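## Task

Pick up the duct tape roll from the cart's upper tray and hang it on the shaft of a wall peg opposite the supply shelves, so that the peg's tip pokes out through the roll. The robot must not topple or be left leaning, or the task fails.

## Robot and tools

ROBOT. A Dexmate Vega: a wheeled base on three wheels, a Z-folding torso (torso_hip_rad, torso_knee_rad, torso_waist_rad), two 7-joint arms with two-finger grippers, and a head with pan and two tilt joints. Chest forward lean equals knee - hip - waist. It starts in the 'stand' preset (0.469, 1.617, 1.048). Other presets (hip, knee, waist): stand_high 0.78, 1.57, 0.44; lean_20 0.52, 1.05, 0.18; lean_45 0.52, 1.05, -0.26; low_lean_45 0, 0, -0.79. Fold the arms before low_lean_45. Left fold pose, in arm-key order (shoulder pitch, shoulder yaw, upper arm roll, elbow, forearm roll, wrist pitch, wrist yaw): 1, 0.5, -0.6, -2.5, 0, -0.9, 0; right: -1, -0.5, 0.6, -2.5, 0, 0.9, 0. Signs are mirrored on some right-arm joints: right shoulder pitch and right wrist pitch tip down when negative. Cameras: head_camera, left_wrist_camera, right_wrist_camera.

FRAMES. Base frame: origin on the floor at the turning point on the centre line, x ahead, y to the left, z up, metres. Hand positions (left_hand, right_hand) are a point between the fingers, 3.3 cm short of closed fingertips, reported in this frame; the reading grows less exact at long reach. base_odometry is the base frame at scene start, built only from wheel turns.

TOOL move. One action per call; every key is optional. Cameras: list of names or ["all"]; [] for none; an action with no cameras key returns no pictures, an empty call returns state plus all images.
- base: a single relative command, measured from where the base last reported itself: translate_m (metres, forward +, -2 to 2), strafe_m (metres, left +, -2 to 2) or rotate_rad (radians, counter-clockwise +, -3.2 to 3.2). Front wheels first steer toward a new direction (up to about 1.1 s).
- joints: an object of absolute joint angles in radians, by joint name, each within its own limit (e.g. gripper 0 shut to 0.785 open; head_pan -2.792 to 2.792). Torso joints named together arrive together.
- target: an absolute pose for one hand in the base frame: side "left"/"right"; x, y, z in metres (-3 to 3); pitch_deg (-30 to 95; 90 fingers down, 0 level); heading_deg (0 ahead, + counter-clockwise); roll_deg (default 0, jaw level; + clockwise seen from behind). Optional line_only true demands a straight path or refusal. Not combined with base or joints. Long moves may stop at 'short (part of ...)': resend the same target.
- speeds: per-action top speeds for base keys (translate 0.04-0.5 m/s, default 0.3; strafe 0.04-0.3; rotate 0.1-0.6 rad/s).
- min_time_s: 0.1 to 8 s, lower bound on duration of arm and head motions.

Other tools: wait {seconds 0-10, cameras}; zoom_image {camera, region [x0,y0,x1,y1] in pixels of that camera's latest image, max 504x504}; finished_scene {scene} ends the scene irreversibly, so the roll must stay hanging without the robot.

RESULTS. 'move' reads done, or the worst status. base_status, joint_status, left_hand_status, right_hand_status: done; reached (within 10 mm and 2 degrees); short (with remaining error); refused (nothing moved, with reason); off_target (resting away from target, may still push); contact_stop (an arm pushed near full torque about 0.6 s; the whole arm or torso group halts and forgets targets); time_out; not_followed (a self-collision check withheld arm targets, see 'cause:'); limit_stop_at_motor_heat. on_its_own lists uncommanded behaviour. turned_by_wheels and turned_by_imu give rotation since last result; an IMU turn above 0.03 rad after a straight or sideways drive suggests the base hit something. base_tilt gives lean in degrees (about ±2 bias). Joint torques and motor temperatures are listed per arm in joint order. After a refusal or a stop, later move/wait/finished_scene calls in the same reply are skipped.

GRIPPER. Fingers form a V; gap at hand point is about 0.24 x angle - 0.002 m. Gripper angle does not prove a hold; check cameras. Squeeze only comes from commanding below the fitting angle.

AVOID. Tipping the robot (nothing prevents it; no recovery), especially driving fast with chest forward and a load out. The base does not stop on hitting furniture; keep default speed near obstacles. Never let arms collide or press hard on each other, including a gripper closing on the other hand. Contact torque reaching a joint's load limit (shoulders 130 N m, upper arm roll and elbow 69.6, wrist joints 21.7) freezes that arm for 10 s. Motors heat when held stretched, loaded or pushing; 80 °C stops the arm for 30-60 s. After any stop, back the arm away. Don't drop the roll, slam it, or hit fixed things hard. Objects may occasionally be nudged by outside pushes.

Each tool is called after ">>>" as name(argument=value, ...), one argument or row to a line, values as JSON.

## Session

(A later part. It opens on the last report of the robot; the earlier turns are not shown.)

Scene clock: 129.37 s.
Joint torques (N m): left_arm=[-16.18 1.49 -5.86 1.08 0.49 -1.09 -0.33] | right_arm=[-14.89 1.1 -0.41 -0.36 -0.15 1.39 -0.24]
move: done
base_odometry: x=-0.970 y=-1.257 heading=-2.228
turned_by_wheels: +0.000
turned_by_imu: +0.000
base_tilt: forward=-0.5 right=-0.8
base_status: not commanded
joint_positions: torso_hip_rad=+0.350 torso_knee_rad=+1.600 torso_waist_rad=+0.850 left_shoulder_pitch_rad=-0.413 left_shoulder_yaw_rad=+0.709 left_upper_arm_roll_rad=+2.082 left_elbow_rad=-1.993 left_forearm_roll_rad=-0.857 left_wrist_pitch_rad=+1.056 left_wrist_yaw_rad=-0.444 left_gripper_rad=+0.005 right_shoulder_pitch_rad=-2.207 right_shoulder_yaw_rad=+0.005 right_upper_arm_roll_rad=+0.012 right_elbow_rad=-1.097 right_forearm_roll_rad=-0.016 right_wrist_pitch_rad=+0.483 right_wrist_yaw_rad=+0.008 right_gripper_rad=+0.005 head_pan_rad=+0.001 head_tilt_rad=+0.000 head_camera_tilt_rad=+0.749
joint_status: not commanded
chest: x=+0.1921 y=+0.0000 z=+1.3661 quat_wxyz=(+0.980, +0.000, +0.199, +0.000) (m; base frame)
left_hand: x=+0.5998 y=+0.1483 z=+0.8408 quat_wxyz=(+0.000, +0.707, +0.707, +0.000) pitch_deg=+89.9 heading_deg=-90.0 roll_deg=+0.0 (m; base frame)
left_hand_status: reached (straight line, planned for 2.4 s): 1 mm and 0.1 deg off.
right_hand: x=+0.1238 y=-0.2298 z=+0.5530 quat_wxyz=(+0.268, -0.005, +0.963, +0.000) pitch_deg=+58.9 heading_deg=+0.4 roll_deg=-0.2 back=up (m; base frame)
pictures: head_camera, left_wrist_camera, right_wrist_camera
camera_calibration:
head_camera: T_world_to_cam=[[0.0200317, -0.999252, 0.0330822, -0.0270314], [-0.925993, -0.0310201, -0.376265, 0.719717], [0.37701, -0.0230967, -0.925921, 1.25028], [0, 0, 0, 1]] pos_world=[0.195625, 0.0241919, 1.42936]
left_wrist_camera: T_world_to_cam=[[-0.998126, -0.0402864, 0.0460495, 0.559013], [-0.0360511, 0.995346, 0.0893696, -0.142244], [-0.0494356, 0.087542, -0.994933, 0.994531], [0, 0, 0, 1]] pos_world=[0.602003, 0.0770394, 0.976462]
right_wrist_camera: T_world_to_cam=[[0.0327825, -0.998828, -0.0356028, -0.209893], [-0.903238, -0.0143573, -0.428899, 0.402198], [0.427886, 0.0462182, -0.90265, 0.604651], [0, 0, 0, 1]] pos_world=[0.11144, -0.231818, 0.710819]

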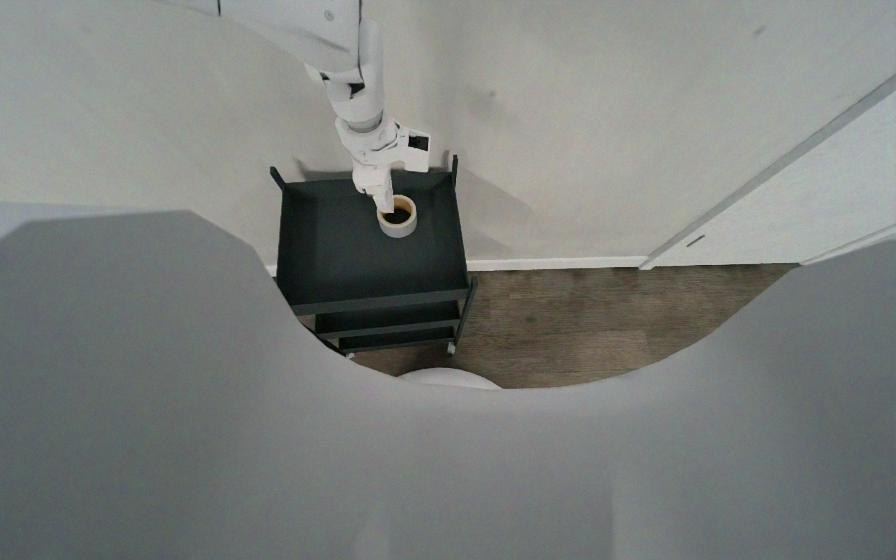

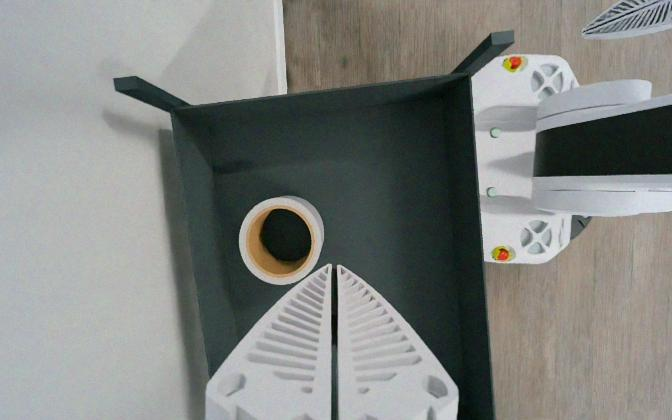

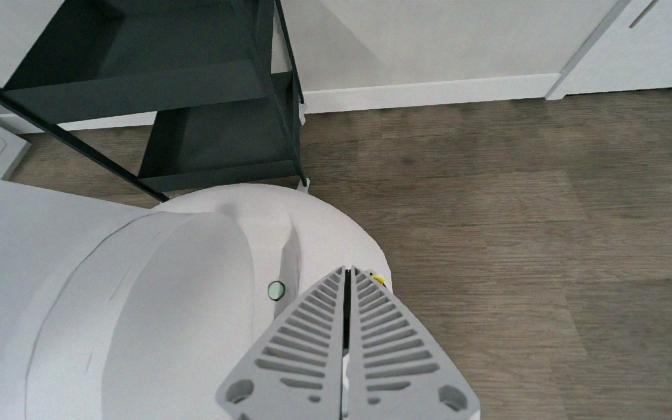

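>>> move(
  joints={"left_gripper_rad":0.2},
)

>>> move(
  target={"side":"left","x":0.622,"y":0.153,"z":0.755,"pitch_deg":90,"heading_deg":0,"roll_deg":90},
  cameras=["head_camera","left_wrist_camera"],
)

>>> zoom_image(
  camera="head_camera",
  region=[320, 120, 460, 260],
)

>>> zoom_image(
  camera="left_wrist_camera",
  region=[200, 160, 450, 400],
)

Scene clock: 150.10 s.
Joint torques (N m): left_arm=[-13.97 -3.45 -7.23 0.66 1.32 -1.03 -0.07] | right_arm=[-12.61 0.99 -0.53 -0.54 -0.17 1.3 -0.25]
move: done
base_odometry: x=-0.970 y=-1.257 heading=-2.228
turned_by_wheels: +0.000
turned_by_imu: +0.000
base_tilt: forward=-0.5 right=-0.8
base_status: not commanded
joint_positions: torso_hip_rad=+0.350 torso_knee_rad=+1.600 torso_waist_rad=+0.850 left_shoulder_pitch_rad=-0.411 left_shoulder_yaw_rad=+0.706 left_upper_arm_roll_rad=+2.083 left_elbow_rad=-1.989 left_forearm_roll_rad=-0.856 left_wrist_pitch_rad=+1.054 left_wrist_yaw_rad=-0.446 left_gripper_rad=+0.200 right_shoulder_pitch_rad=-2.207 right_shoulder_yaw_rad=+0.005 right_upper_arm_roll_rad=+0.012 right_elbow_rad=-1.097 right_forearm_roll_rad=-0.016 right_wrist_pitch_rad=+0.483 right_wrist_yaw_rad=+0.008 right_gripper_rad=+0.005 head_pan_rad=+0.001 head_tilt_rad=+0.000 head_camera_tilt_rad=+0.749
joint_status: all done
chest: x=+0.1921 y=+0.0000 z=+1.3661 quat_wxyz=(+0.980, +0.000, +0.199, +0.000) (m; base frame)
left_hand: x=+0.6000 y=+0.1480 z=+0.8401 quat_wxyz=(+0.000, +0.707, +0.707, +0.000) pitch_deg=+90.0 heading_deg=-90.0 roll_deg=+0.0 (m; base frame)
right_hand: x=+0.1238 y=-0.2298 z=+0.5530 quat_wxyz=(+0.268, -0.005, +0.963, +0.000) pitch_deg=+58.9 heading_deg=+0.4 roll_deg=-0.2 back=up (m; base frame)
pictures: none

Scene clock: 152.63 s.
Joint torques (N m): left_arm=[-15.8 -1.96 -5.72 1.4 0.25 -1.24 -0.48] | right_arm=[-14.63 1.47 0.31 0.01 0.03 1.6 -0.14]
move: done
base_odometry: x=-0.970 y=-1.257 heading=-2.228
turned_by_wheels: +0.000
turned_by_imu: +0.000
base_tilt: forward=-0.6 right=-0.8
base_status: not commanded
joint_positions: torso_hip_rad=+0.350 torso_knee_rad=+1.600 torso_waist_rad=+0.850 left_shoulder_pitch_rad=-0.247 left_shoulder_yaw_rad=+0.596 left_upper_arm_roll_rad=+2.122 left_elbow_rad=-1.703 left_forearm_roll_rad=-0.752 left_wrist_pitch_rad=+0.883 left_wrist_yaw_rad=-0.460 left_gripper_rad=+0.200 right_shoulder_pitch_rad=-2.207 right_shoulder_yaw_rad=+0.005 right_upper_arm_roll_rad=+0.012 right_elbow_rad=-1.097 right_forearm_roll_rad=-0.016 right_wrist_pitch_rad=+0.483 right_wrist_yaw_rad=+0.008 right_gripper_rad=+0.005 head_pan_rad=+0.001 head_tilt_rad=+0.000 head_camera_tilt_rad=+0.749
joint_status: not commanded
chest: x=+0.1921 y=+0.0000 z=+1.3661 quat_wxyz=(+0.980, +0.000, +0.199, +0.000) (m; base frame)
left_hand: x=+0.6218 y=+0.1528 z=+0.7562 quat_wxyz=(+0.000, +0.707, +0.707, +0.000) pitch_deg=+90.0 heading_deg=-90.0 roll_deg=+0.0 (m; base frame)
left_hand_status: reached (straight line, planned for 1.2 s): 1 mm and 0.0 deg off.
right_hand: x=+0.1238 y=-0.2298 z=+0.5530 quat_wxyz=(+0.268, -0.005, +0.963, +0.000) pitch_deg=+58.9 heading_deg=+0.4 roll_deg=-0.2 back=up (m; base frame)
pictures: head_camera, left_wrist_camera
camera_calibration:
head_camera: T_world_to_cam=[[0.0200317, -0.999252, 0.0330822, -0.0270314], [-0.925993, -0.0310201, -0.376265, 0.719717], [0.37701, -0.0230967, -0.925921, 1.25028], [0, 0, 0, 1]] pos_world=[0.195625, 0.0241919, 1.42936]
left_wrist_camera: T_world_to_cam=[[-0.99807, -0.0402828, 0.0472545, 0.584137], [-0.0359448, 0.995355, 0.0893096, -0.138475], [-0.0506327, 0.0874387, -0.994882, 0.911764], [0, 0, 0, 1]] pos_world=[0.624197, 0.0816389, 0.891862]

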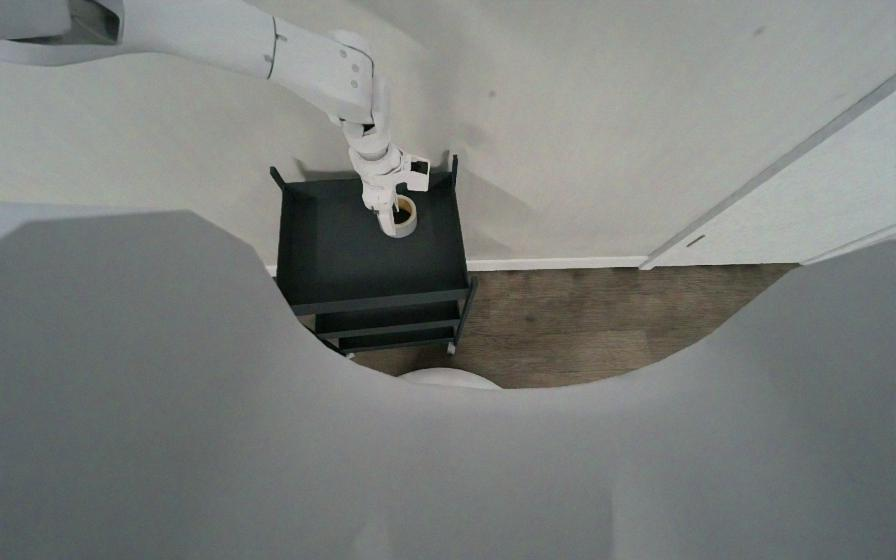

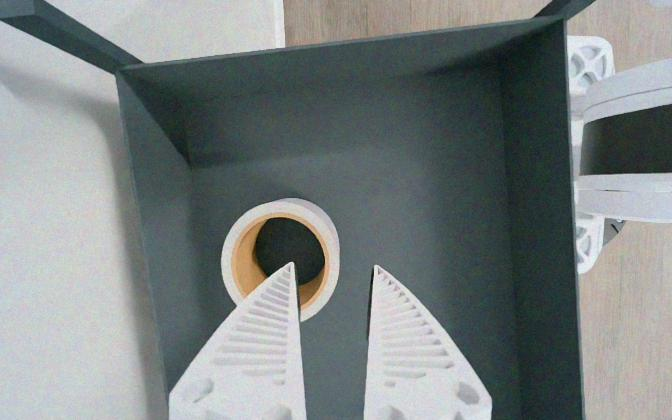

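Scaled by 3.600 from the camera's 896x560 image, which has a finer 960x600 frame.

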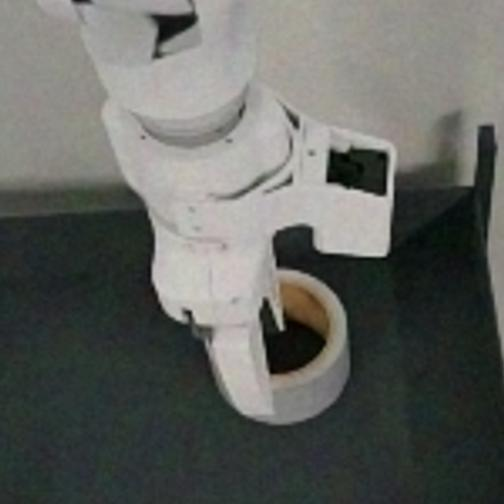

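Scaled by 2.016 from the camera's 672x420 image, which has a finer 960x600 frame.

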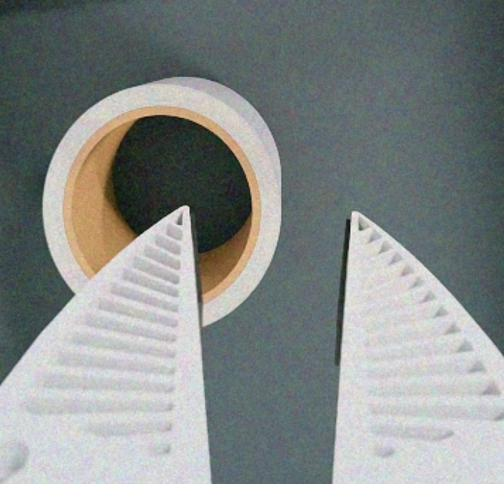

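>>> move(
  target={"side":"left","x":0.622,"y":0.154,"z":0.70,"pitch_deg":90,"heading_deg":0,"roll_deg":90,"line_only":true},
  cameras=["head_camera","left_wrist_camera"],
)

>>> zoom_image(
  camera="head_camera",
  region=[320, 120, 460, 260],
)

>>> zoom_image(
  camera="left_wrist_camera",
  region=[200, 160, 450, 400],
)

Scene clock: 162.90 s.
Joint torques (N m): left_arm=[-18.31 -0.46 -4.89 0.15 1.33 -0.27 0.46] | right_arm=[-14.97 0.37 -0.76 -1.19 -0.22 0.93 0.11]
move: done
base_odometry: x=-0.970 y=-1.257 heading=-2.228
turned_by_wheels: +0.000
turned_by_imu: +0.000
base_tilt: forward=-0.4 right=-0.8
base_status: not commanded
joint_positions: torso_hip_rad=+0.350 torso_knee_rad=+1.600 torso_waist_rad=+0.850 left_shoulder_pitch_rad=-0.127 left_shoulder_yaw_rad=+0.523 left_upper_arm_roll_rad=+2.129 left_elbow_rad=-1.521 left_forearm_roll_rad=-0.709 left_wrist_pitch_rad=+0.788 left_wrist_yaw_rad=-0.449 left_gripper_rad=+0.200 right_shoulder_pitch_rad=-2.207 right_shoulder_yaw_rad=+0.005 right_upper_arm_roll_rad=+0.012 right_elbow_rad=-1.097 right_forearm_roll_rad=-0.016 right_wrist_pitch_rad=+0.483 right_wrist_yaw_rad=+0.008 right_gripper_rad=+0.005 head_pan_rad=+0.001 head_tilt_rad=+0.000 head_camera_tilt_rad=+0.749
joint_status: not commanded
chest: x=+0.1921 y=+0.0000 z=+1.3661 quat_wxyz=(+0.980, +0.000, +0.199, +0.000) (m; base frame)
left_hand: x=+0.6221 y=+0.1539 z=+0.7013 quat_wxyz=(+0.000, +0.707, +0.707, +0.000) pitch_deg=+90.0 heading_deg=-90.0 roll_deg=+0.0 (m; base frame)
left_hand_status: reached (straight line, planned for 0.9 s): 1 mm and 0.0 deg off.
right_hand: x=+0.1238 y=-0.2298 z=+0.5530 quat_wxyz=(+0.268, -0.005, +0.963, +0.000) pitch_deg=+58.9 heading_deg=+0.4 roll_deg=-0.2 back=up (m; base frame)
pictures: head_camera, left_wrist_camera
camera_calibration:
head_camera: T_world_to_cam=[[0.0200317, -0.999252, 0.0330822, -0.0270314], [-0.925993, -0.0310201, -0.376265, 0.719717], [0.37701, -0.0230967, -0.925921, 1.25028], [0, 0, 0, 1]] pos_world=[0.195625, 0.0241919, 1.42936]
left_wrist_camera: T_world_to_cam=[[-0.998069, -0.0401957, 0.0473577, 0.586985], [-0.0358439, 0.99535, 0.0894085, -0.134793], [-0.0507314, 0.0875383, -0.994869, 0.857007], [0, 0, 0, 1]] pos_world=[0.624497, 0.0827395, 0.836863]

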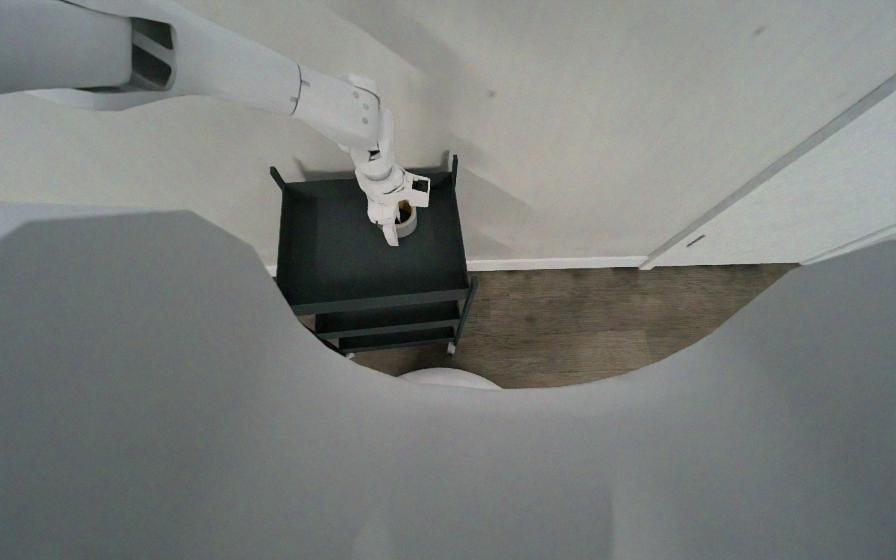

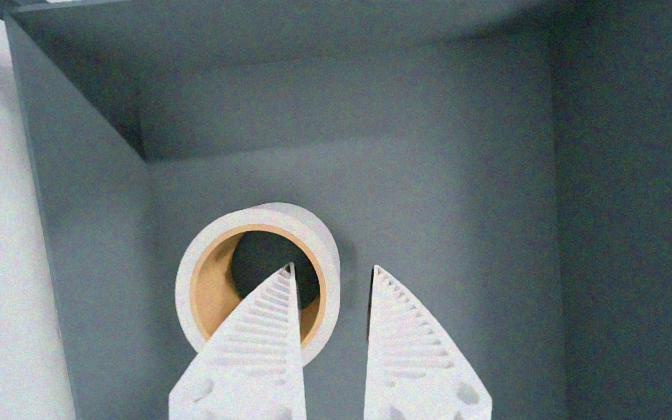

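Scaled by 3.600 from the camera's 896x560 image, which has a finer 960x600 frame.

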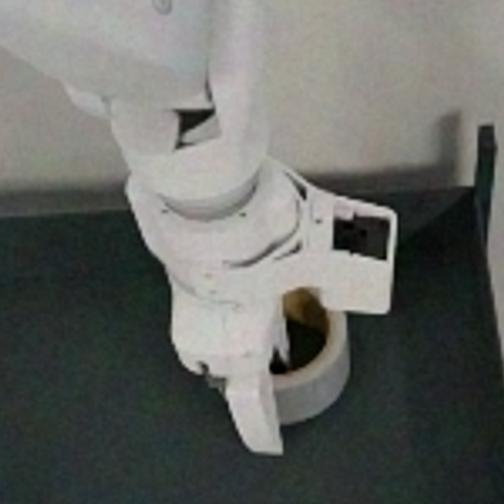

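Scaled by 2.016 from the camera's 672x420 image, which has a finer 960x600 frame.

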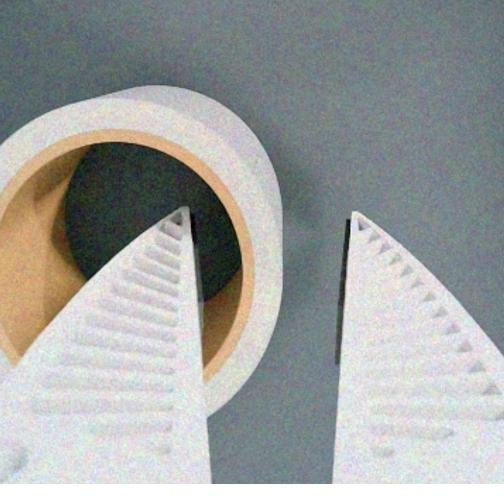

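>>> move(
  target={"side":"left","x":0.622,"y":0.153,"z":0.688,"pitch_deg":90,"heading_deg":0,"roll_deg":90,"line_only":true},
)

>>> move(
  joints={"left_gripper_rad":0.0},
  cameras=["left_wrist_camera"],
)

>>> move(
  target={"side":"left","x":0.622,"y":0.153,"z":0.76,"pitch_deg":90,"heading_deg":0,"roll_deg":90,"line_only":true},
  cameras=["head_camera","left_wrist_camera"],
)

Scene clock: 172.07 s.
Joint torques (N m): left_arm=[-3.32 -0.87 -1.59 -0.17 1.78 0.01 0.99] | right_arm=[-14.52 1.44 -0.33 -1.52 -0.18 2.31 -0.12]
move: done
base_odometry: x=-0.970 y=-1.257 heading=-2.228
turned_by_wheels: +0.000
turned_by_imu: +0.000
base_tilt: forward=-0.5 right=-0.9
base_status: not commanded
joint_positions: torso_hip_rad=+0.350 torso_knee_rad=+1.600 torso_waist_rad=+0.850 left_shoulder_pitch_rad=-0.099 left_shoulder_yaw_rad=+0.502 left_upper_arm_roll_rad=+2.128 left_elbow_rad=-1.474 left_forearm_roll_rad=-0.700 left_wrist_pitch_rad=+0.767 left_wrist_yaw_rad=-0.449 left_gripper_rad=+0.200 right_shoulder_pitch_rad=-2.207 right_shoulder_yaw_rad=+0.005 right_upper_arm_roll_rad=+0.012 right_elbow_rad=-1.097 right_forearm_roll_rad=-0.016 right_wrist_pitch_rad=+0.483 right_wrist_yaw_rad=+0.008 right_gripper_rad=+0.005 head_pan_rad=+0.001 head_tilt_rad=+0.000 head_camera_tilt_rad=+0.749
joint_status: not commanded
chest: x=+0.1918 y=+0.0000 z=+1.3662 quat_wxyz=(+0.980, +0.000, +0.198, +0.000) (m; base frame)
left_hand: x=+0.6223 y=+0.1529 z=+0.6897 quat_wxyz=(+0.000, +0.707, +0.707, +0.000) pitch_deg=+90.0 heading_deg=-90.0 roll_deg=+0.0 (m; base frame)
left_hand_status: reached (straight line, planned for 0.5 s): 2 mm and 0.0 deg off.
right_hand: x=+0.1239 y=-0.2298 z=+0.5530 quat_wxyz=(+0.269, -0.005, +0.963, +0.000) pitch_deg=+58.8 heading_deg=+0.4 roll_deg=-0.2 back=up (m; base frame)
pictures: none

Scene clock: 173.23 s.
Joint torques (N m): left_arm=[-2.9 -1.17 -1.73 2.03 1.38 -3.38 2.71] | right_arm=[-14.79 0.48 -0.46 -0.02 -0.2 1.87 -0.06]
move: done
base_odometry: x=-0.970 y=-1.257 heading=-2.228
turned_by_wheels: +0.000
turned_by_imu: +0.000
base_tilt: forward=-0.5 right=-0.7
base_status: not commanded
joint_positions: torso_hip_rad=+0.350 torso_knee_rad=+1.600 torso_waist_rad=+0.850 left_shoulder_pitch_rad=-0.096 left_shoulder_yaw_rad=+0.500 left_upper_arm_roll_rad=+2.128 left_elbow_rad=-1.470 left_forearm_roll_rad=-0.700 left_wrist_pitch_rad=+0.766 left_wrist_yaw_rad=-0.449 left_gripper_rad=+0.000 right_shoulder_pitch_rad=-2.207 right_shoulder_yaw_rad=+0.005 right_upper_arm_roll_rad=+0.012 right_elbow_rad=-1.097 right_forearm_roll_rad=-0.016 right_wrist_pitch_rad=+0.483 right_wrist_yaw_rad=+0.008 right_gripper_rad=+0.005 head_pan_rad=+0.000 head_tilt_rad=+0.000 head_camera_tilt_rad=+0.749
joint_status: all done
chest: x=+0.1914 y=+0.0000 z=+1.3663 quat_wxyz=(+0.980, +0.000, +0.198, +0.000) (m; base frame)
left_hand: x=+0.6221 y=+0.1530 z=+0.6890 quat_wxyz=(+0.000, +0.707, +0.707, +0.000) pitch_deg=+90.0 heading_deg=-90.0 roll_deg=+0.0 (m; base frame)
right_hand: x=+0.1239 y=-0.2298 z=+0.5531 quat_wxyz=(+0.269, -0.005, +0.963, +0.000) pitch_deg=+58.8 heading_deg=+0.4 roll_deg=-0.2 back=up (m; base frame)
pictures: left_wrist_camera
camera_calibration:
left_wrist_camera: T_world_to_cam=[[-0.998089, -0.0405458, 0.0466206, 0.588084], [-0.0362481, 0.995318, 0.0895975, -0.132703], [-0.0500351, 0.0877364, -0.994886, 0.844408], [0, 0, 0, 1]] pos_world=[0.6244, 0.0818403, 0.824563]

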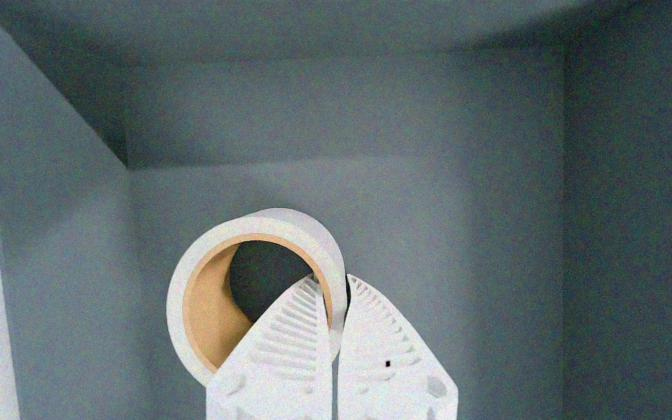

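Scene clock: 175.57 s.
Joint torques (N m): left_arm=[-23.27 0.41 -15 -1.3 0.96 0.51 -0.21] | right_arm=[-14.92 1.53 -0.65 0.34 -0.01 1.23 -0.03]
move: done
base_odometry: x=-0.970 y=-1.257 heading=-2.228
turned_by_wheels: +0.000
turned_by_imu: +0.000
base_tilt: forward=-0.6 right=-0.8
base_status: not commanded
joint_positions: torso_hip_rad=+0.350 torso_knee_rad=+1.600 torso_waist_rad=+0.850 left_shoulder_pitch_rad=-0.251 left_shoulder_yaw_rad=+0.597 left_upper_arm_roll_rad=+2.122 left_elbow_rad=-1.705 left_forearm_roll_rad=-0.752 left_wrist_pitch_rad=+0.884 left_wrist_yaw_rad=-0.464 left_gripper_rad=+0.000 right_shoulder_pitch_rad=-2.207 right_shoulder_yaw_rad=+0.005 right_upper_arm_roll_rad=+0.012 right_elbow_rad=-1.097 right_forearm_roll_rad=-0.016 right_wrist_pitch_rad=+0.483 right_wrist_yaw_rad=+0.008 right_gripper_rad=+0.005 head_pan_rad=+0.000 head_tilt_rad=+0.000 head_camera_tilt_rad=+0.749
joint_status: not commanded
chest: x=+0.1920 y=+0.0000 z=+1.3662 quat_wxyz=(+0.980, +0.000, +0.199, +0.000) (m; base frame)
left_hand: x=+0.6221 y=+0.1531 z=+0.7580 quat_wxyz=(+0.000, +0.707, +0.707, +0.000) pitch_deg=+89.9 heading_deg=-90.0 roll_deg=+0.0 (m; base frame)
left_hand_status: reached (straight line, planned for 1.1 s): 2 mm and 0.1 deg off.
right_hand: x=+0.1238 y=-0.2298 z=+0.5530 quat_wxyz=(+0.268, -0.005, +0.963, +0.000) pitch_deg=+58.9 heading_deg=+0.4 roll_deg=-0.2 back=up (m; base frame)
pictures: head_camera, left_wrist_camera
camera_calibration:
head_camera: T_world_to_cam=[[0.0200284, -0.999252, 0.0330889, -0.0270384], [-0.925909, -0.0310247, -0.376471, 0.719904], [0.377216, -0.0230972, -0.925837, 1.25016], [0, 0, 0, 1]] pos_world=[0.195527, 0.0241918, 1.42936]
left_wrist_camera: T_world_to_cam=[[-0.998025, -0.0400954, 0.0483547, 0.583332], [-0.0356338, 0.995318, 0.0898414, -0.139484], [-0.0517305, 0.0879409, -0.994782, 0.914009], [0, 0, 0, 1]] pos_world=[0.624492, 0.0818414, 0.893564]

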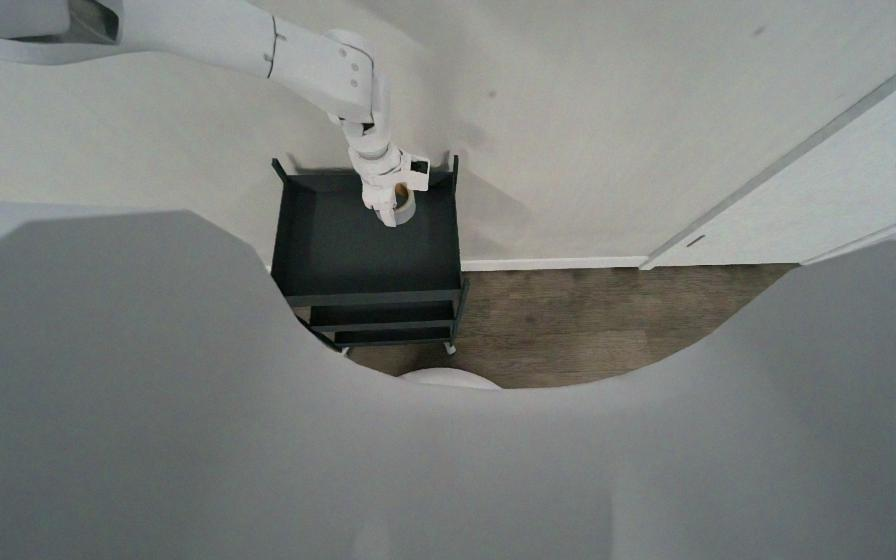

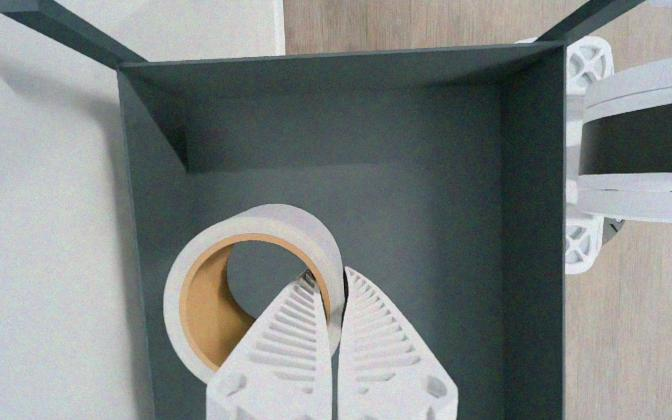

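>>> move(
  target={"side":"left","x":0.55,"y":0.2,"z":1.0,"pitch_deg":75,"heading_deg":0,"roll_deg":90},
)

>>> move(
  base={"translate_m": -0.45},
  joints={"torso_hip_rad":0.469,"torso_knee_rad":1.617,"torso_waist_rad":1.048,"head_camera_tilt_rad":0.5},
)

>>> move(
  target={"side":"left","x":0.5,"y":0.2,"z":1.0,"pitch_deg":0,"heading_deg":0,"roll_deg":90},
  cameras=["all"],
)

Scene clock: 187.27 s.
Joint torques (N m): left_arm=[-17.86 -1.34 -4.74 -1.57 0.67 0.56 0.86] | right_arm=[-14.2 1.45 -0.65 0 -0.12 1.65 -0.11]
move: done
base_odometry: x=-0.970 y=-1.257 heading=-2.228
turned_by_wheels: +0.000
turned_by_imu: -0.001
base_tilt: forward=-0.5 right=-0.9
base_status: not commanded
joint_positions: torso_hip_rad=+0.350 torso_knee_rad=+1.600 torso_waist_rad=+0.850 left_shoulder_pitch_rad=-0.786 left_shoulder_yaw_rad=+1.150 left_upper_arm_roll_rad=+2.049 left_elbow_rad=-2.683 left_forearm_roll_rad=-1.177 left_wrist_pitch_rad=+1.365 left_wrist_yaw_rad=-0.085 left_gripper_rad=+0.000 right_shoulder_pitch_rad=-2.207 right_shoulder_yaw_rad=+0.005 right_upper_arm_roll_rad=+0.012 right_elbow_rad=-1.097 right_forearm_roll_rad=-0.016 right_wrist_pitch_rad=+0.483 right_wrist_yaw_rad=+0.008 right_gripper_rad=+0.005 head_pan_rad=+0.000 head_tilt_rad=+0.000 head_camera_tilt_rad=+0.749
joint_status: not commanded
chest: x=+0.1920 y=+0.0000 z=+1.3662 quat_wxyz=(+0.980, +0.000, +0.199, +0.000) (m; base frame)
left_hand: x=+0.5504 y=+0.1996 z=+0.9989 quat_wxyz=(+0.092, +0.701, +0.701, +0.092) pitch_deg=+75.1 heading_deg=-0.1 roll_deg=+89.9 (m; base frame)
left_hand_status: reached (straight line, planned for 3.7 s): 1 mm and 0.1 deg off.
right_hand: x=+0.1238 y=-0.2298 z=+0.5530 quat_wxyz=(+0.268, -0.005, +0.963, +0.000) pitch_deg=+58.9 heading_deg=+0.4 roll_deg=-0.2 back=up (m; base frame)
pictures: none

Scene clock: 190.63 s.
Joint torques (N m): left_arm=[-17.18 -4.61 -7.82 1.5 0.83 0.83 1.21] | right_arm=[-8.11 1.16 -0.11 -2.34 -0.08 1.97 -0.03]
move: done
base_odometry: x=-0.694 y=-0.902 heading=-2.230
turned_by_wheels: -0.002
turned_by_imu: -0.002
base_tilt: forward=-0.5 right=-0.9
base_status: done
joint_positions: torso_hip_rad=+0.469 torso_knee_rad=+1.617 torso_waist_rad=+1.048 left_shoulder_pitch_rad=-0.790 left_shoulder_yaw_rad=+1.151 left_upper_arm_roll_rad=+2.050 left_elbow_rad=-2.686 left_forearm_roll_rad=-1.181 left_wrist_pitch_rad=+1.366 left_wrist_yaw_rad=-0.083 left_gripper_rad=+0.000 right_shoulder_pitch_rad=-2.207 right_shoulder_yaw_rad=+0.005 right_upper_arm_roll_rad=+0.012 right_elbow_rad=-1.097 right_forearm_roll_rad=-0.016 right_wrist_pitch_rad=+0.483 right_wrist_yaw_rad=+0.008 right_gripper_rad=+0.005 head_pan_rad=+0.000 head_tilt_rad=+0.000 head_camera_tilt_rad=+0.501
joint_status: all done
chest: x=-0.0112 y=+0.0000 z=+1.4155 quat_wxyz=(+0.999, +0.000, +0.050, +0.000) (m; base frame)
left_hand: x=+0.4389 y=+0.1999 z=+1.1713 quat_wxyz=(+0.196, +0.679, +0.679, +0.196) pitch_deg=+57.8 heading_deg=+0.0 roll_deg=+90.0 (m; base frame)
right_hand: x=+0.1639 y=-0.2298 z=+0.6184 quat_wxyz=(+0.409, -0.005, +0.912, +0.000) pitch_deg=+41.7 heading_deg=+0.3 roll_deg=-0.4 back=up (m; base frame)
pictures: none

Scene clock: 198.17 s.
Joint torques (N m): left_arm=[-7.39 2.93 -12.07 -3.87 1.4 -0.87 2.3] | right_arm=[-6.8 0.51 -0.64 -1.9 0 1.95 -0.07]
move: done
base_odometry: x=-0.694 y=-0.902 heading=-2.230
turned_by_wheels: +0.000
turned_by_imu: -0.001
base_tilt: forward=-0.5 right=-0.6
base_status: not commanded
joint_positions: torso_hip_rad=+0.469 torso_knee_rad=+1.617 torso_waist_rad=+1.048 left_shoulder_pitch_rad=+1.076 left_shoulder_yaw_rad=+0.985 left_upper_arm_roll_rad=+1.526 left_elbow_rad=-2.119 left_forearm_roll_rad=+0.057 left_wrist_pitch_rad=+1.133 left_wrist_yaw_rad=+1.084 left_gripper_rad=+0.000 right_shoulder_pitch_rad=-2.207 right_shoulder_yaw_rad=+0.005 right_upper_arm_roll_rad=+0.012 right_elbow_rad=-1.097 right_forearm_roll_rad=-0.016 right_wrist_pitch_rad=+0.483 right_wrist_yaw_rad=+0.008 right_gripper_rad=+0.005 head_pan_rad=+0.000 head_tilt_rad=+0.000 head_camera_tilt_rad=+0.501
joint_status: not commanded
chest: x=-0.0112 y=+0.0000 z=+1.4155 quat_wxyz=(+0.999, +0.000, +0.050, +0.000) (m; base frame)
left_hand: x=+0.5009 y=+0.2000 z=+0.9998 quat_wxyz=(+0.499, +0.501, +0.501, +0.499) pitch_deg=+0.2 heading_deg=+0.0 roll_deg=+90.0 (m; base frame)
left_hand_status: reached (checked arc [no straight line was possible; over the whole arc the hand travels 0.35 m to end 0.18 m from its start, up to 0.13 m off the straight line; left_shoulder_pitch_rad turns most, 1.87 rad; on the way or at its end the hand turns up to 58 deg from its attitude at the start], planned for 6.2 s): 1 mm and 0.2 deg off.
right_hand: x=+0.1639 y=-0.2298 z=+0.6184 quat_wxyz=(+0.409, -0.005, +0.912, +0.000) pitch_deg=+41.7 heading_deg=+0.3 roll_deg=-0.4 back=up (m; base frame)
pictures: head_camera, left_wrist_camera, right_wrist_camera
camera_calibration:
head_camera: T_world_to_cam=[[-0.000222841, -0.999255, 0.0385931, -0.0333265], [-0.593813, -0.0309199, -0.804009, 1.18268], [0.804603, -0.0230962, -0.593363, 0.906043], [0, 0, 0, 1]] pos_world=[-0.0267202, 0.024193, 1.48979]
left_wrist_camera: T_world_to_cam=[[-0.0502218, -0.0405512, -0.997915, 1.02406], [-0.0899298, 0.9953, -0.0359191, -0.0592698], [0.994681, 0.0879383, -0.0536325, -0.320942], [0, 0, 0, 1]] pos_world=[0.365335, 0.128741, 1.00258]
right_wrist_camera: T_world_to_cam=[[0.0418432, -0.998828, -0.0243189, -0.217335], [-0.736063, -0.014358, -0.67676, 0.592375], [0.675618, 0.0462181, -0.735802, 0.502907], [0, 0, 0, 1]] pos_world=[0.105347, -0.231818, 0.76565]

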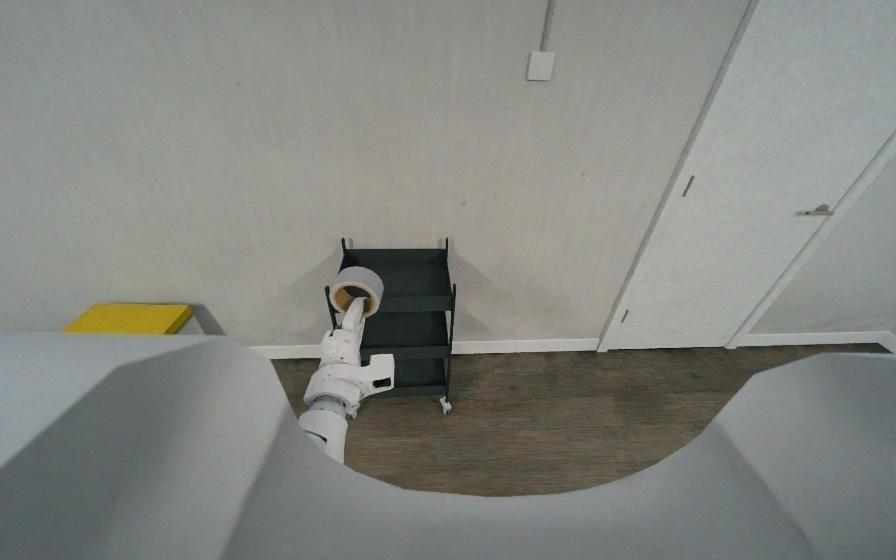

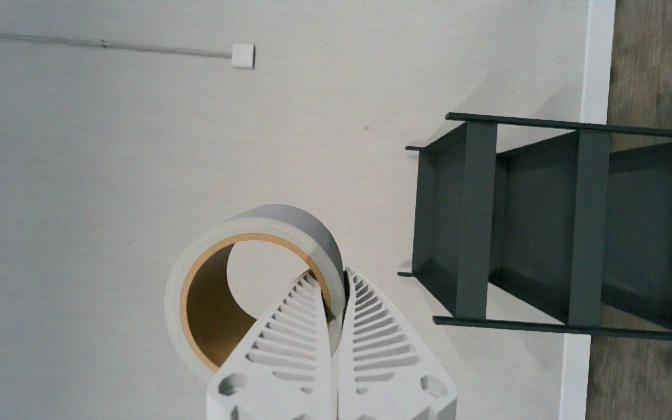

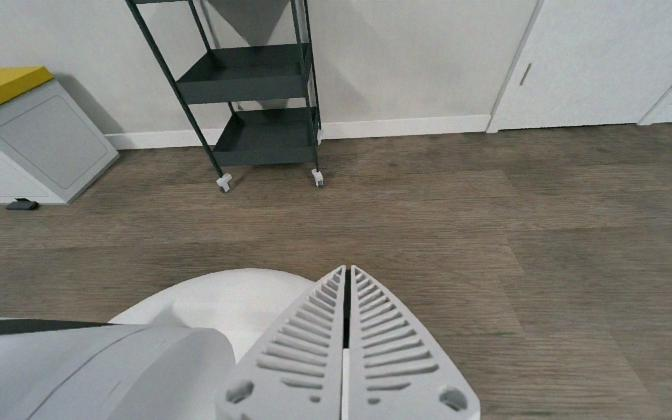

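>>> move(
  base={"rotate_rad": -1.562},
)

>>> move(
  base={"translate_m": 1.6},
  joints={"head_camera_tilt_rad": 0.3},
  cameras=["head_camera","left_wrist_camera"],
)

Scene clock: 207.97 s.
Joint torques (N m): left_arm=[-8.31 1.99 -9.64 -3.24 2.61 1.26 1.54] | right_arm=[-6.87 0.72 -0.44 -2.45 -0.13 1.62 -0.12]
move: done
base_odometry: x=-0.693 y=-0.903 heading=+2.489
turned_by_wheels: -1.564
turned_by_imu: -1.560
base_tilt: forward=-0.6 right=-0.9
base_status: done
joint_positions: torso_hip_rad=+0.469 torso_knee_rad=+1.617 torso_waist_rad=+1.048 left_shoulder_pitch_rad=+1.081 left_shoulder_yaw_rad=+0.984 left_upper_arm_roll_rad=+1.525 left_elbow_rad=-2.118 left_forearm_roll_rad=+0.060 left_wrist_pitch_rad=+1.132 left_wrist_yaw_rad=+1.087 left_gripper_rad=+0.000 right_shoulder_pitch_rad=-2.207 right_shoulder_yaw_rad=+0.005 right_upper_arm_roll_rad=+0.012 right_elbow_rad=-1.097 right_forearm_roll_rad=-0.016 right_wrist_pitch_rad=+0.483 right_wrist_yaw_rad=+0.008 right_gripper_rad=+0.005 head_pan_rad=+0.000 head_tilt_rad=+0.000 head_camera_tilt_rad=+0.501
joint_status: not commanded
chest: x=-0.0112 y=+0.0000 z=+1.4155 quat_wxyz=(+0.999, +0.000, +0.050, +0.000) (m; base frame)
left_hand: x=+0.4999 y=+0.2000 z=+0.9996 quat_wxyz=(+0.500, +0.500, +0.500, +0.500) pitch_deg=+0.1 heading_deg=+0.0 roll_deg=-90.0 (m; base frame)
right_hand: x=+0.1639 y=-0.2298 z=+0.6184 quat_wxyz=(+0.409, -0.005, +0.912, +0.000) pitch_deg=+41.7 heading_deg=+0.3 roll_deg=-0.4 back=up (m; base frame)
pictures: none

Scene clock: 215.23 s.
Joint torques (N m): left_arm=[-7.4 2.73 -7.8 -1.63 1.69 -0.28 1.86] | right_arm=[-7.72 0.8 0.17 -2.54 0.05 1.57 -0.05]
move: done
base_odometry: x=-1.962 y=+0.072 heading=+2.488
turned_by_wheels: -0.002
turned_by_imu: -0.009
base_tilt: forward=-0.5 right=-0.8
base_status: done
joint_positions: torso_hip_rad=+0.469 torso_knee_rad=+1.617 torso_waist_rad=+1.048 left_shoulder_pitch_rad=+1.081 left_shoulder_yaw_rad=+0.984 left_upper_arm_roll_rad=+1.525 left_elbow_rad=-2.118 left_forearm_roll_rad=+0.060 left_wrist_pitch_rad=+1.132 left_wrist_yaw_rad=+1.087 left_gripper_rad=+0.000 right_shoulder_pitch_rad=-2.207 right_shoulder_yaw_rad=+0.005 right_upper_arm_roll_rad=+0.012 right_elbow_rad=-1.097 right_forearm_roll_rad=-0.016 right_wrist_pitch_rad=+0.483 right_wrist_yaw_rad=+0.008 right_gripper_rad=+0.005 head_pan_rad=+0.000 head_tilt_rad=+0.000 head_camera_tilt_rad=+0.301
joint_status: all done
chest: x=-0.0110 y=+0.0000 z=+1.4155 quat_wxyz=(+0.999, +0.000, +0.050, +0.000) (m; base frame)
left_hand: x=+0.5000 y=+0.2000 z=+0.9995 quat_wxyz=(+0.500, +0.500, +0.500, +0.500) pitch_deg=+0.1 heading_deg=+0.0 roll_deg=-90.0 (m; base frame)
right_hand: x=+0.1639 y=-0.2298 z=+0.6184 quat_wxyz=(+0.409, -0.005, +0.912, +0.000) pitch_deg=+41.7 heading_deg=+0.3 roll_deg=-0.4 back=up (m; base frame)
pictures: head_camera, left_wrist_camera
camera_calibration:
head_camera: T_world_to_cam=[[-0.00792277, -0.999258, 0.0376923, -0.0325891], [-0.422357, -0.0308222, -0.905905, 1.34723], [0.906395, -0.0230969, -0.4218, 0.659588], [0, 0, 0, 1]] pos_world=[-0.0290929, 0.0241941, 1.4999]
left_wrist_camera: T_world_to_cam=[[-0.0485785, -0.0399037, -0.998022, 1.02285], [-0.0896418, 0.995344, -0.0354333, -0.0599684], [0.994789, 0.0877432, -0.0519293, -0.321801], [0, 0, 0, 1]] pos_world=[0.364437, 0.128741, 1.00199]

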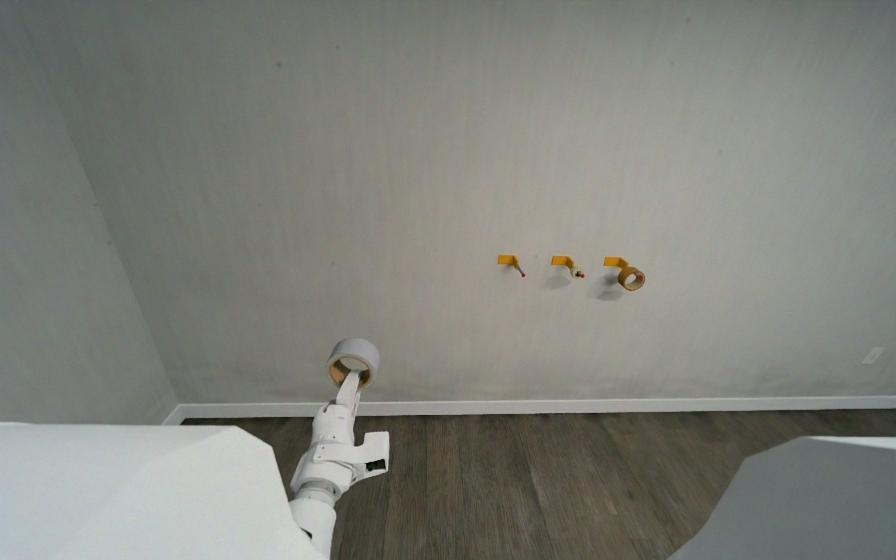

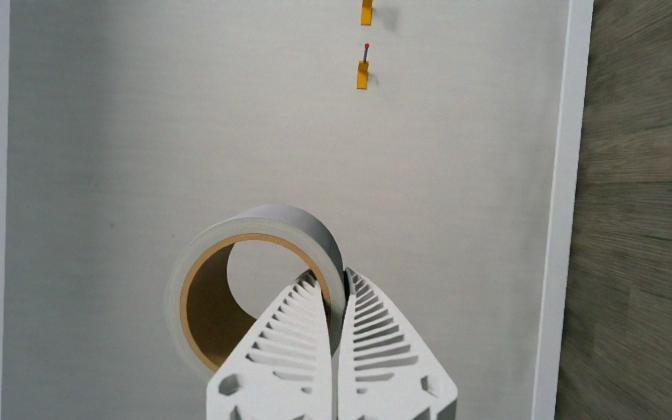

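>>> move(
  base={"strafe_m": -0.52},
)

>>> move(
  base={"translate_m": 0.48},
  cameras=["head_camera","left_wrist_camera"],
)

>>> zoom_image(
  camera="head_camera",
  region=[280, 250, 460, 400],
)

>>> zoom_image(
  camera="left_wrist_camera",
  region=[150, 100, 450, 400],
)

Scene clock: 232.20 s.
Joint torques (N m): left_arm=[-10.22 3.94 -8.13 -4.73 1.66 -0.65 1.63] | right_arm=[-7.26 1.92 -0.29 -2.05 -0.08 1.71 -0.32]
move: done
base_odometry: x=-1.645 y=+0.484 heading=+2.485
turned_by_wheels: -0.003
turned_by_imu: -0.007
base_tilt: forward=-0.5 right=-0.8
base_status: done
joint_positions: torso_hip_rad=+0.469 torso_knee_rad=+1.617 torso_waist_rad=+1.048 left_shoulder_pitch_rad=+1.081 left_shoulder_yaw_rad=+0.984 left_upper_arm_roll_rad=+1.525 left_elbow_rad=-2.118 left_forearm_roll_rad=+0.060 left_wrist_pitch_rad=+1.132 left_wrist_yaw_rad=+1.087 left_gripper_rad=+0.000 right_shoulder_pitch_rad=-2.207 right_shoulder_yaw_rad=+0.005 right_upper_arm_roll_rad=+0.012 right_elbow_rad=-1.097 right_forearm_roll_rad=-0.016 right_wrist_pitch_rad=+0.483 right_wrist_yaw_rad=+0.008 right_gripper_rad=+0.005 head_pan_rad=+0.000 head_tilt_rad=+0.000 head_camera_tilt_rad=+0.301
joint_status: not commanded
chest: x=-0.0110 y=+0.0000 z=+1.4155 quat_wxyz=(+0.999, +0.000, +0.050, +0.000) (m; base frame)
left_hand: x=+0.5000 y=+0.2000 z=+0.9995 quat_wxyz=(+0.500, +0.500, +0.500, +0.500) pitch_deg=+0.1 heading_deg=+0.0 roll_deg=-90.0 (m; base frame)
right_hand: x=+0.1639 y=-0.2298 z=+0.6184 quat_wxyz=(+0.409, -0.005, +0.912, +0.000) pitch_deg=+41.7 heading_deg=+0.3 roll_deg=-0.4 back=up (m; base frame)
pictures: none

Scene clock: 235.93 s.
Joint torques (N m): left_arm=[-9.88 -0.88 -7.84 -3.52 0.96 0.09 2.12] | right_arm=[-6.63 1.21 -0.16 -3.19 -0.06 2.21 -0.2]
move: done
base_odometry: x=-2.024 y=+0.778 heading=+2.486
turned_by_wheels: +0.001
turned_by_imu: -0.002
base_tilt: forward=-0.5 right=-0.7
base_status: done
joint_positions: torso_hip_rad=+0.469 torso_knee_rad=+1.617 torso_waist_rad=+1.048 left_shoulder_pitch_rad=+1.081 left_shoulder_yaw_rad=+0.984 left_upper_arm_roll_rad=+1.525 left_elbow_rad=-2.118 left_forearm_roll_rad=+0.060 left_wrist_pitch_rad=+1.132 left_wrist_yaw_rad=+1.087 left_gripper_rad=+0.000 right_shoulder_pitch_rad=-2.207 right_shoulder_yaw_rad=+0.005 right_upper_arm_roll_rad=+0.012 right_elbow_rad=-1.097 right_forearm_roll_rad=-0.016 right_wrist_pitch_rad=+0.483 right_wrist_yaw_rad=+0.008 right_gripper_rad=+0.005 head_pan_rad=+0.000 head_tilt_rad=+0.000 head_camera_tilt_rad=+0.301
joint_status: not commanded
chest: x=-0.0110 y=+0.0000 z=+1.4155 quat_wxyz=(+0.999, +0.000, +0.050, +0.000) (m; base frame)
left_hand: x=+0.5000 y=+0.2000 z=+0.9995 quat_wxyz=(+0.500, +0.500, +0.500, +0.500) pitch_deg=+0.1 heading_deg=+0.0 roll_deg=-90.0 (m; base frame)
right_hand: x=+0.1639 y=-0.2298 z=+0.6184 quat_wxyz=(+0.409, -0.005, +0.912, +0.000) pitch_deg=+41.7 heading_deg=+0.3 roll_deg=-0.4 back=up (m; base frame)
pictures: head_camera, left_wrist_camera
camera_calibration:
head_camera: T_world_to_cam=[[-0.00792277, -0.999258, 0.0376923, -0.0325891], [-0.422357, -0.0308222, -0.905905, 1.34723], [0.906395, -0.0230969, -0.4218, 0.659588], [0, 0, 0, 1]] pos_world=[-0.0290929, 0.0241941, 1.4999]
left_wrist_camera: T_world_to_cam=[[-0.0484791, -0.0398957, -0.998027, 1.02282], [-0.0896382, 0.995344, -0.0354342, -0.0599688], [0.994794, 0.0877436, -0.0518296, -0.321903], [0, 0, 0, 1]] pos_world=[0.364437, 0.128741, 1.00199]

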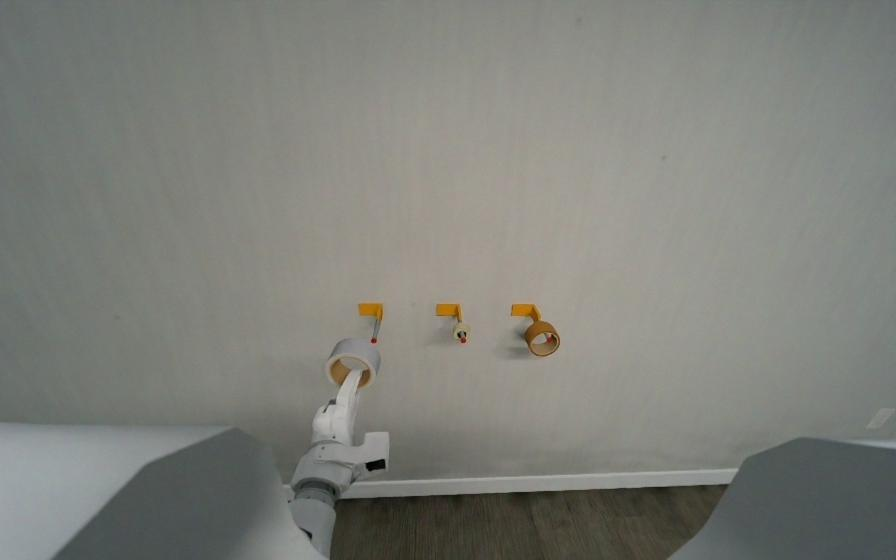

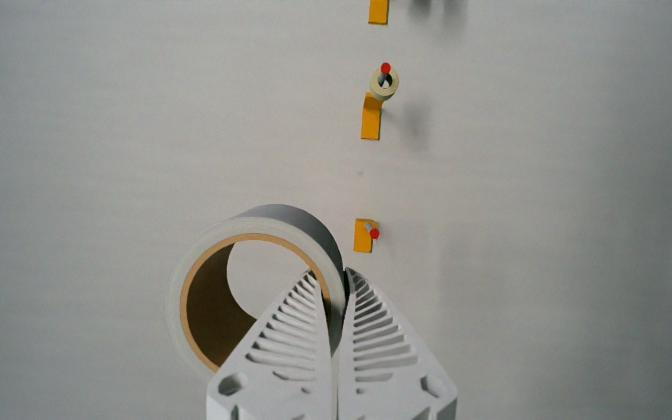

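Scaled by 2.800 from the camera's 896x560 image, which has a finer 960x600 frame.

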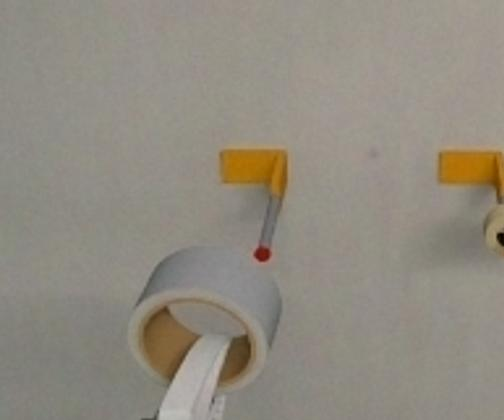

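Scaled by 1.680 from the camera's 672x420 image, which has a finer 960x600 frame.

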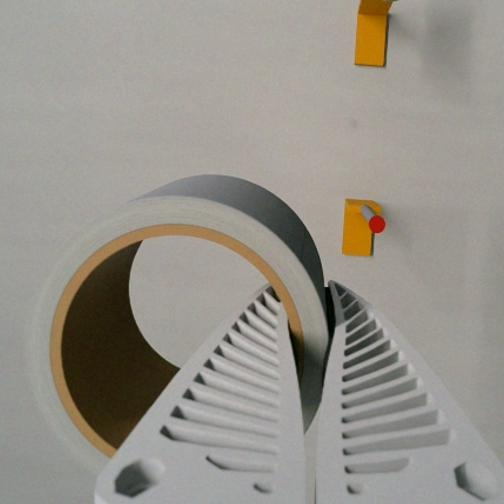

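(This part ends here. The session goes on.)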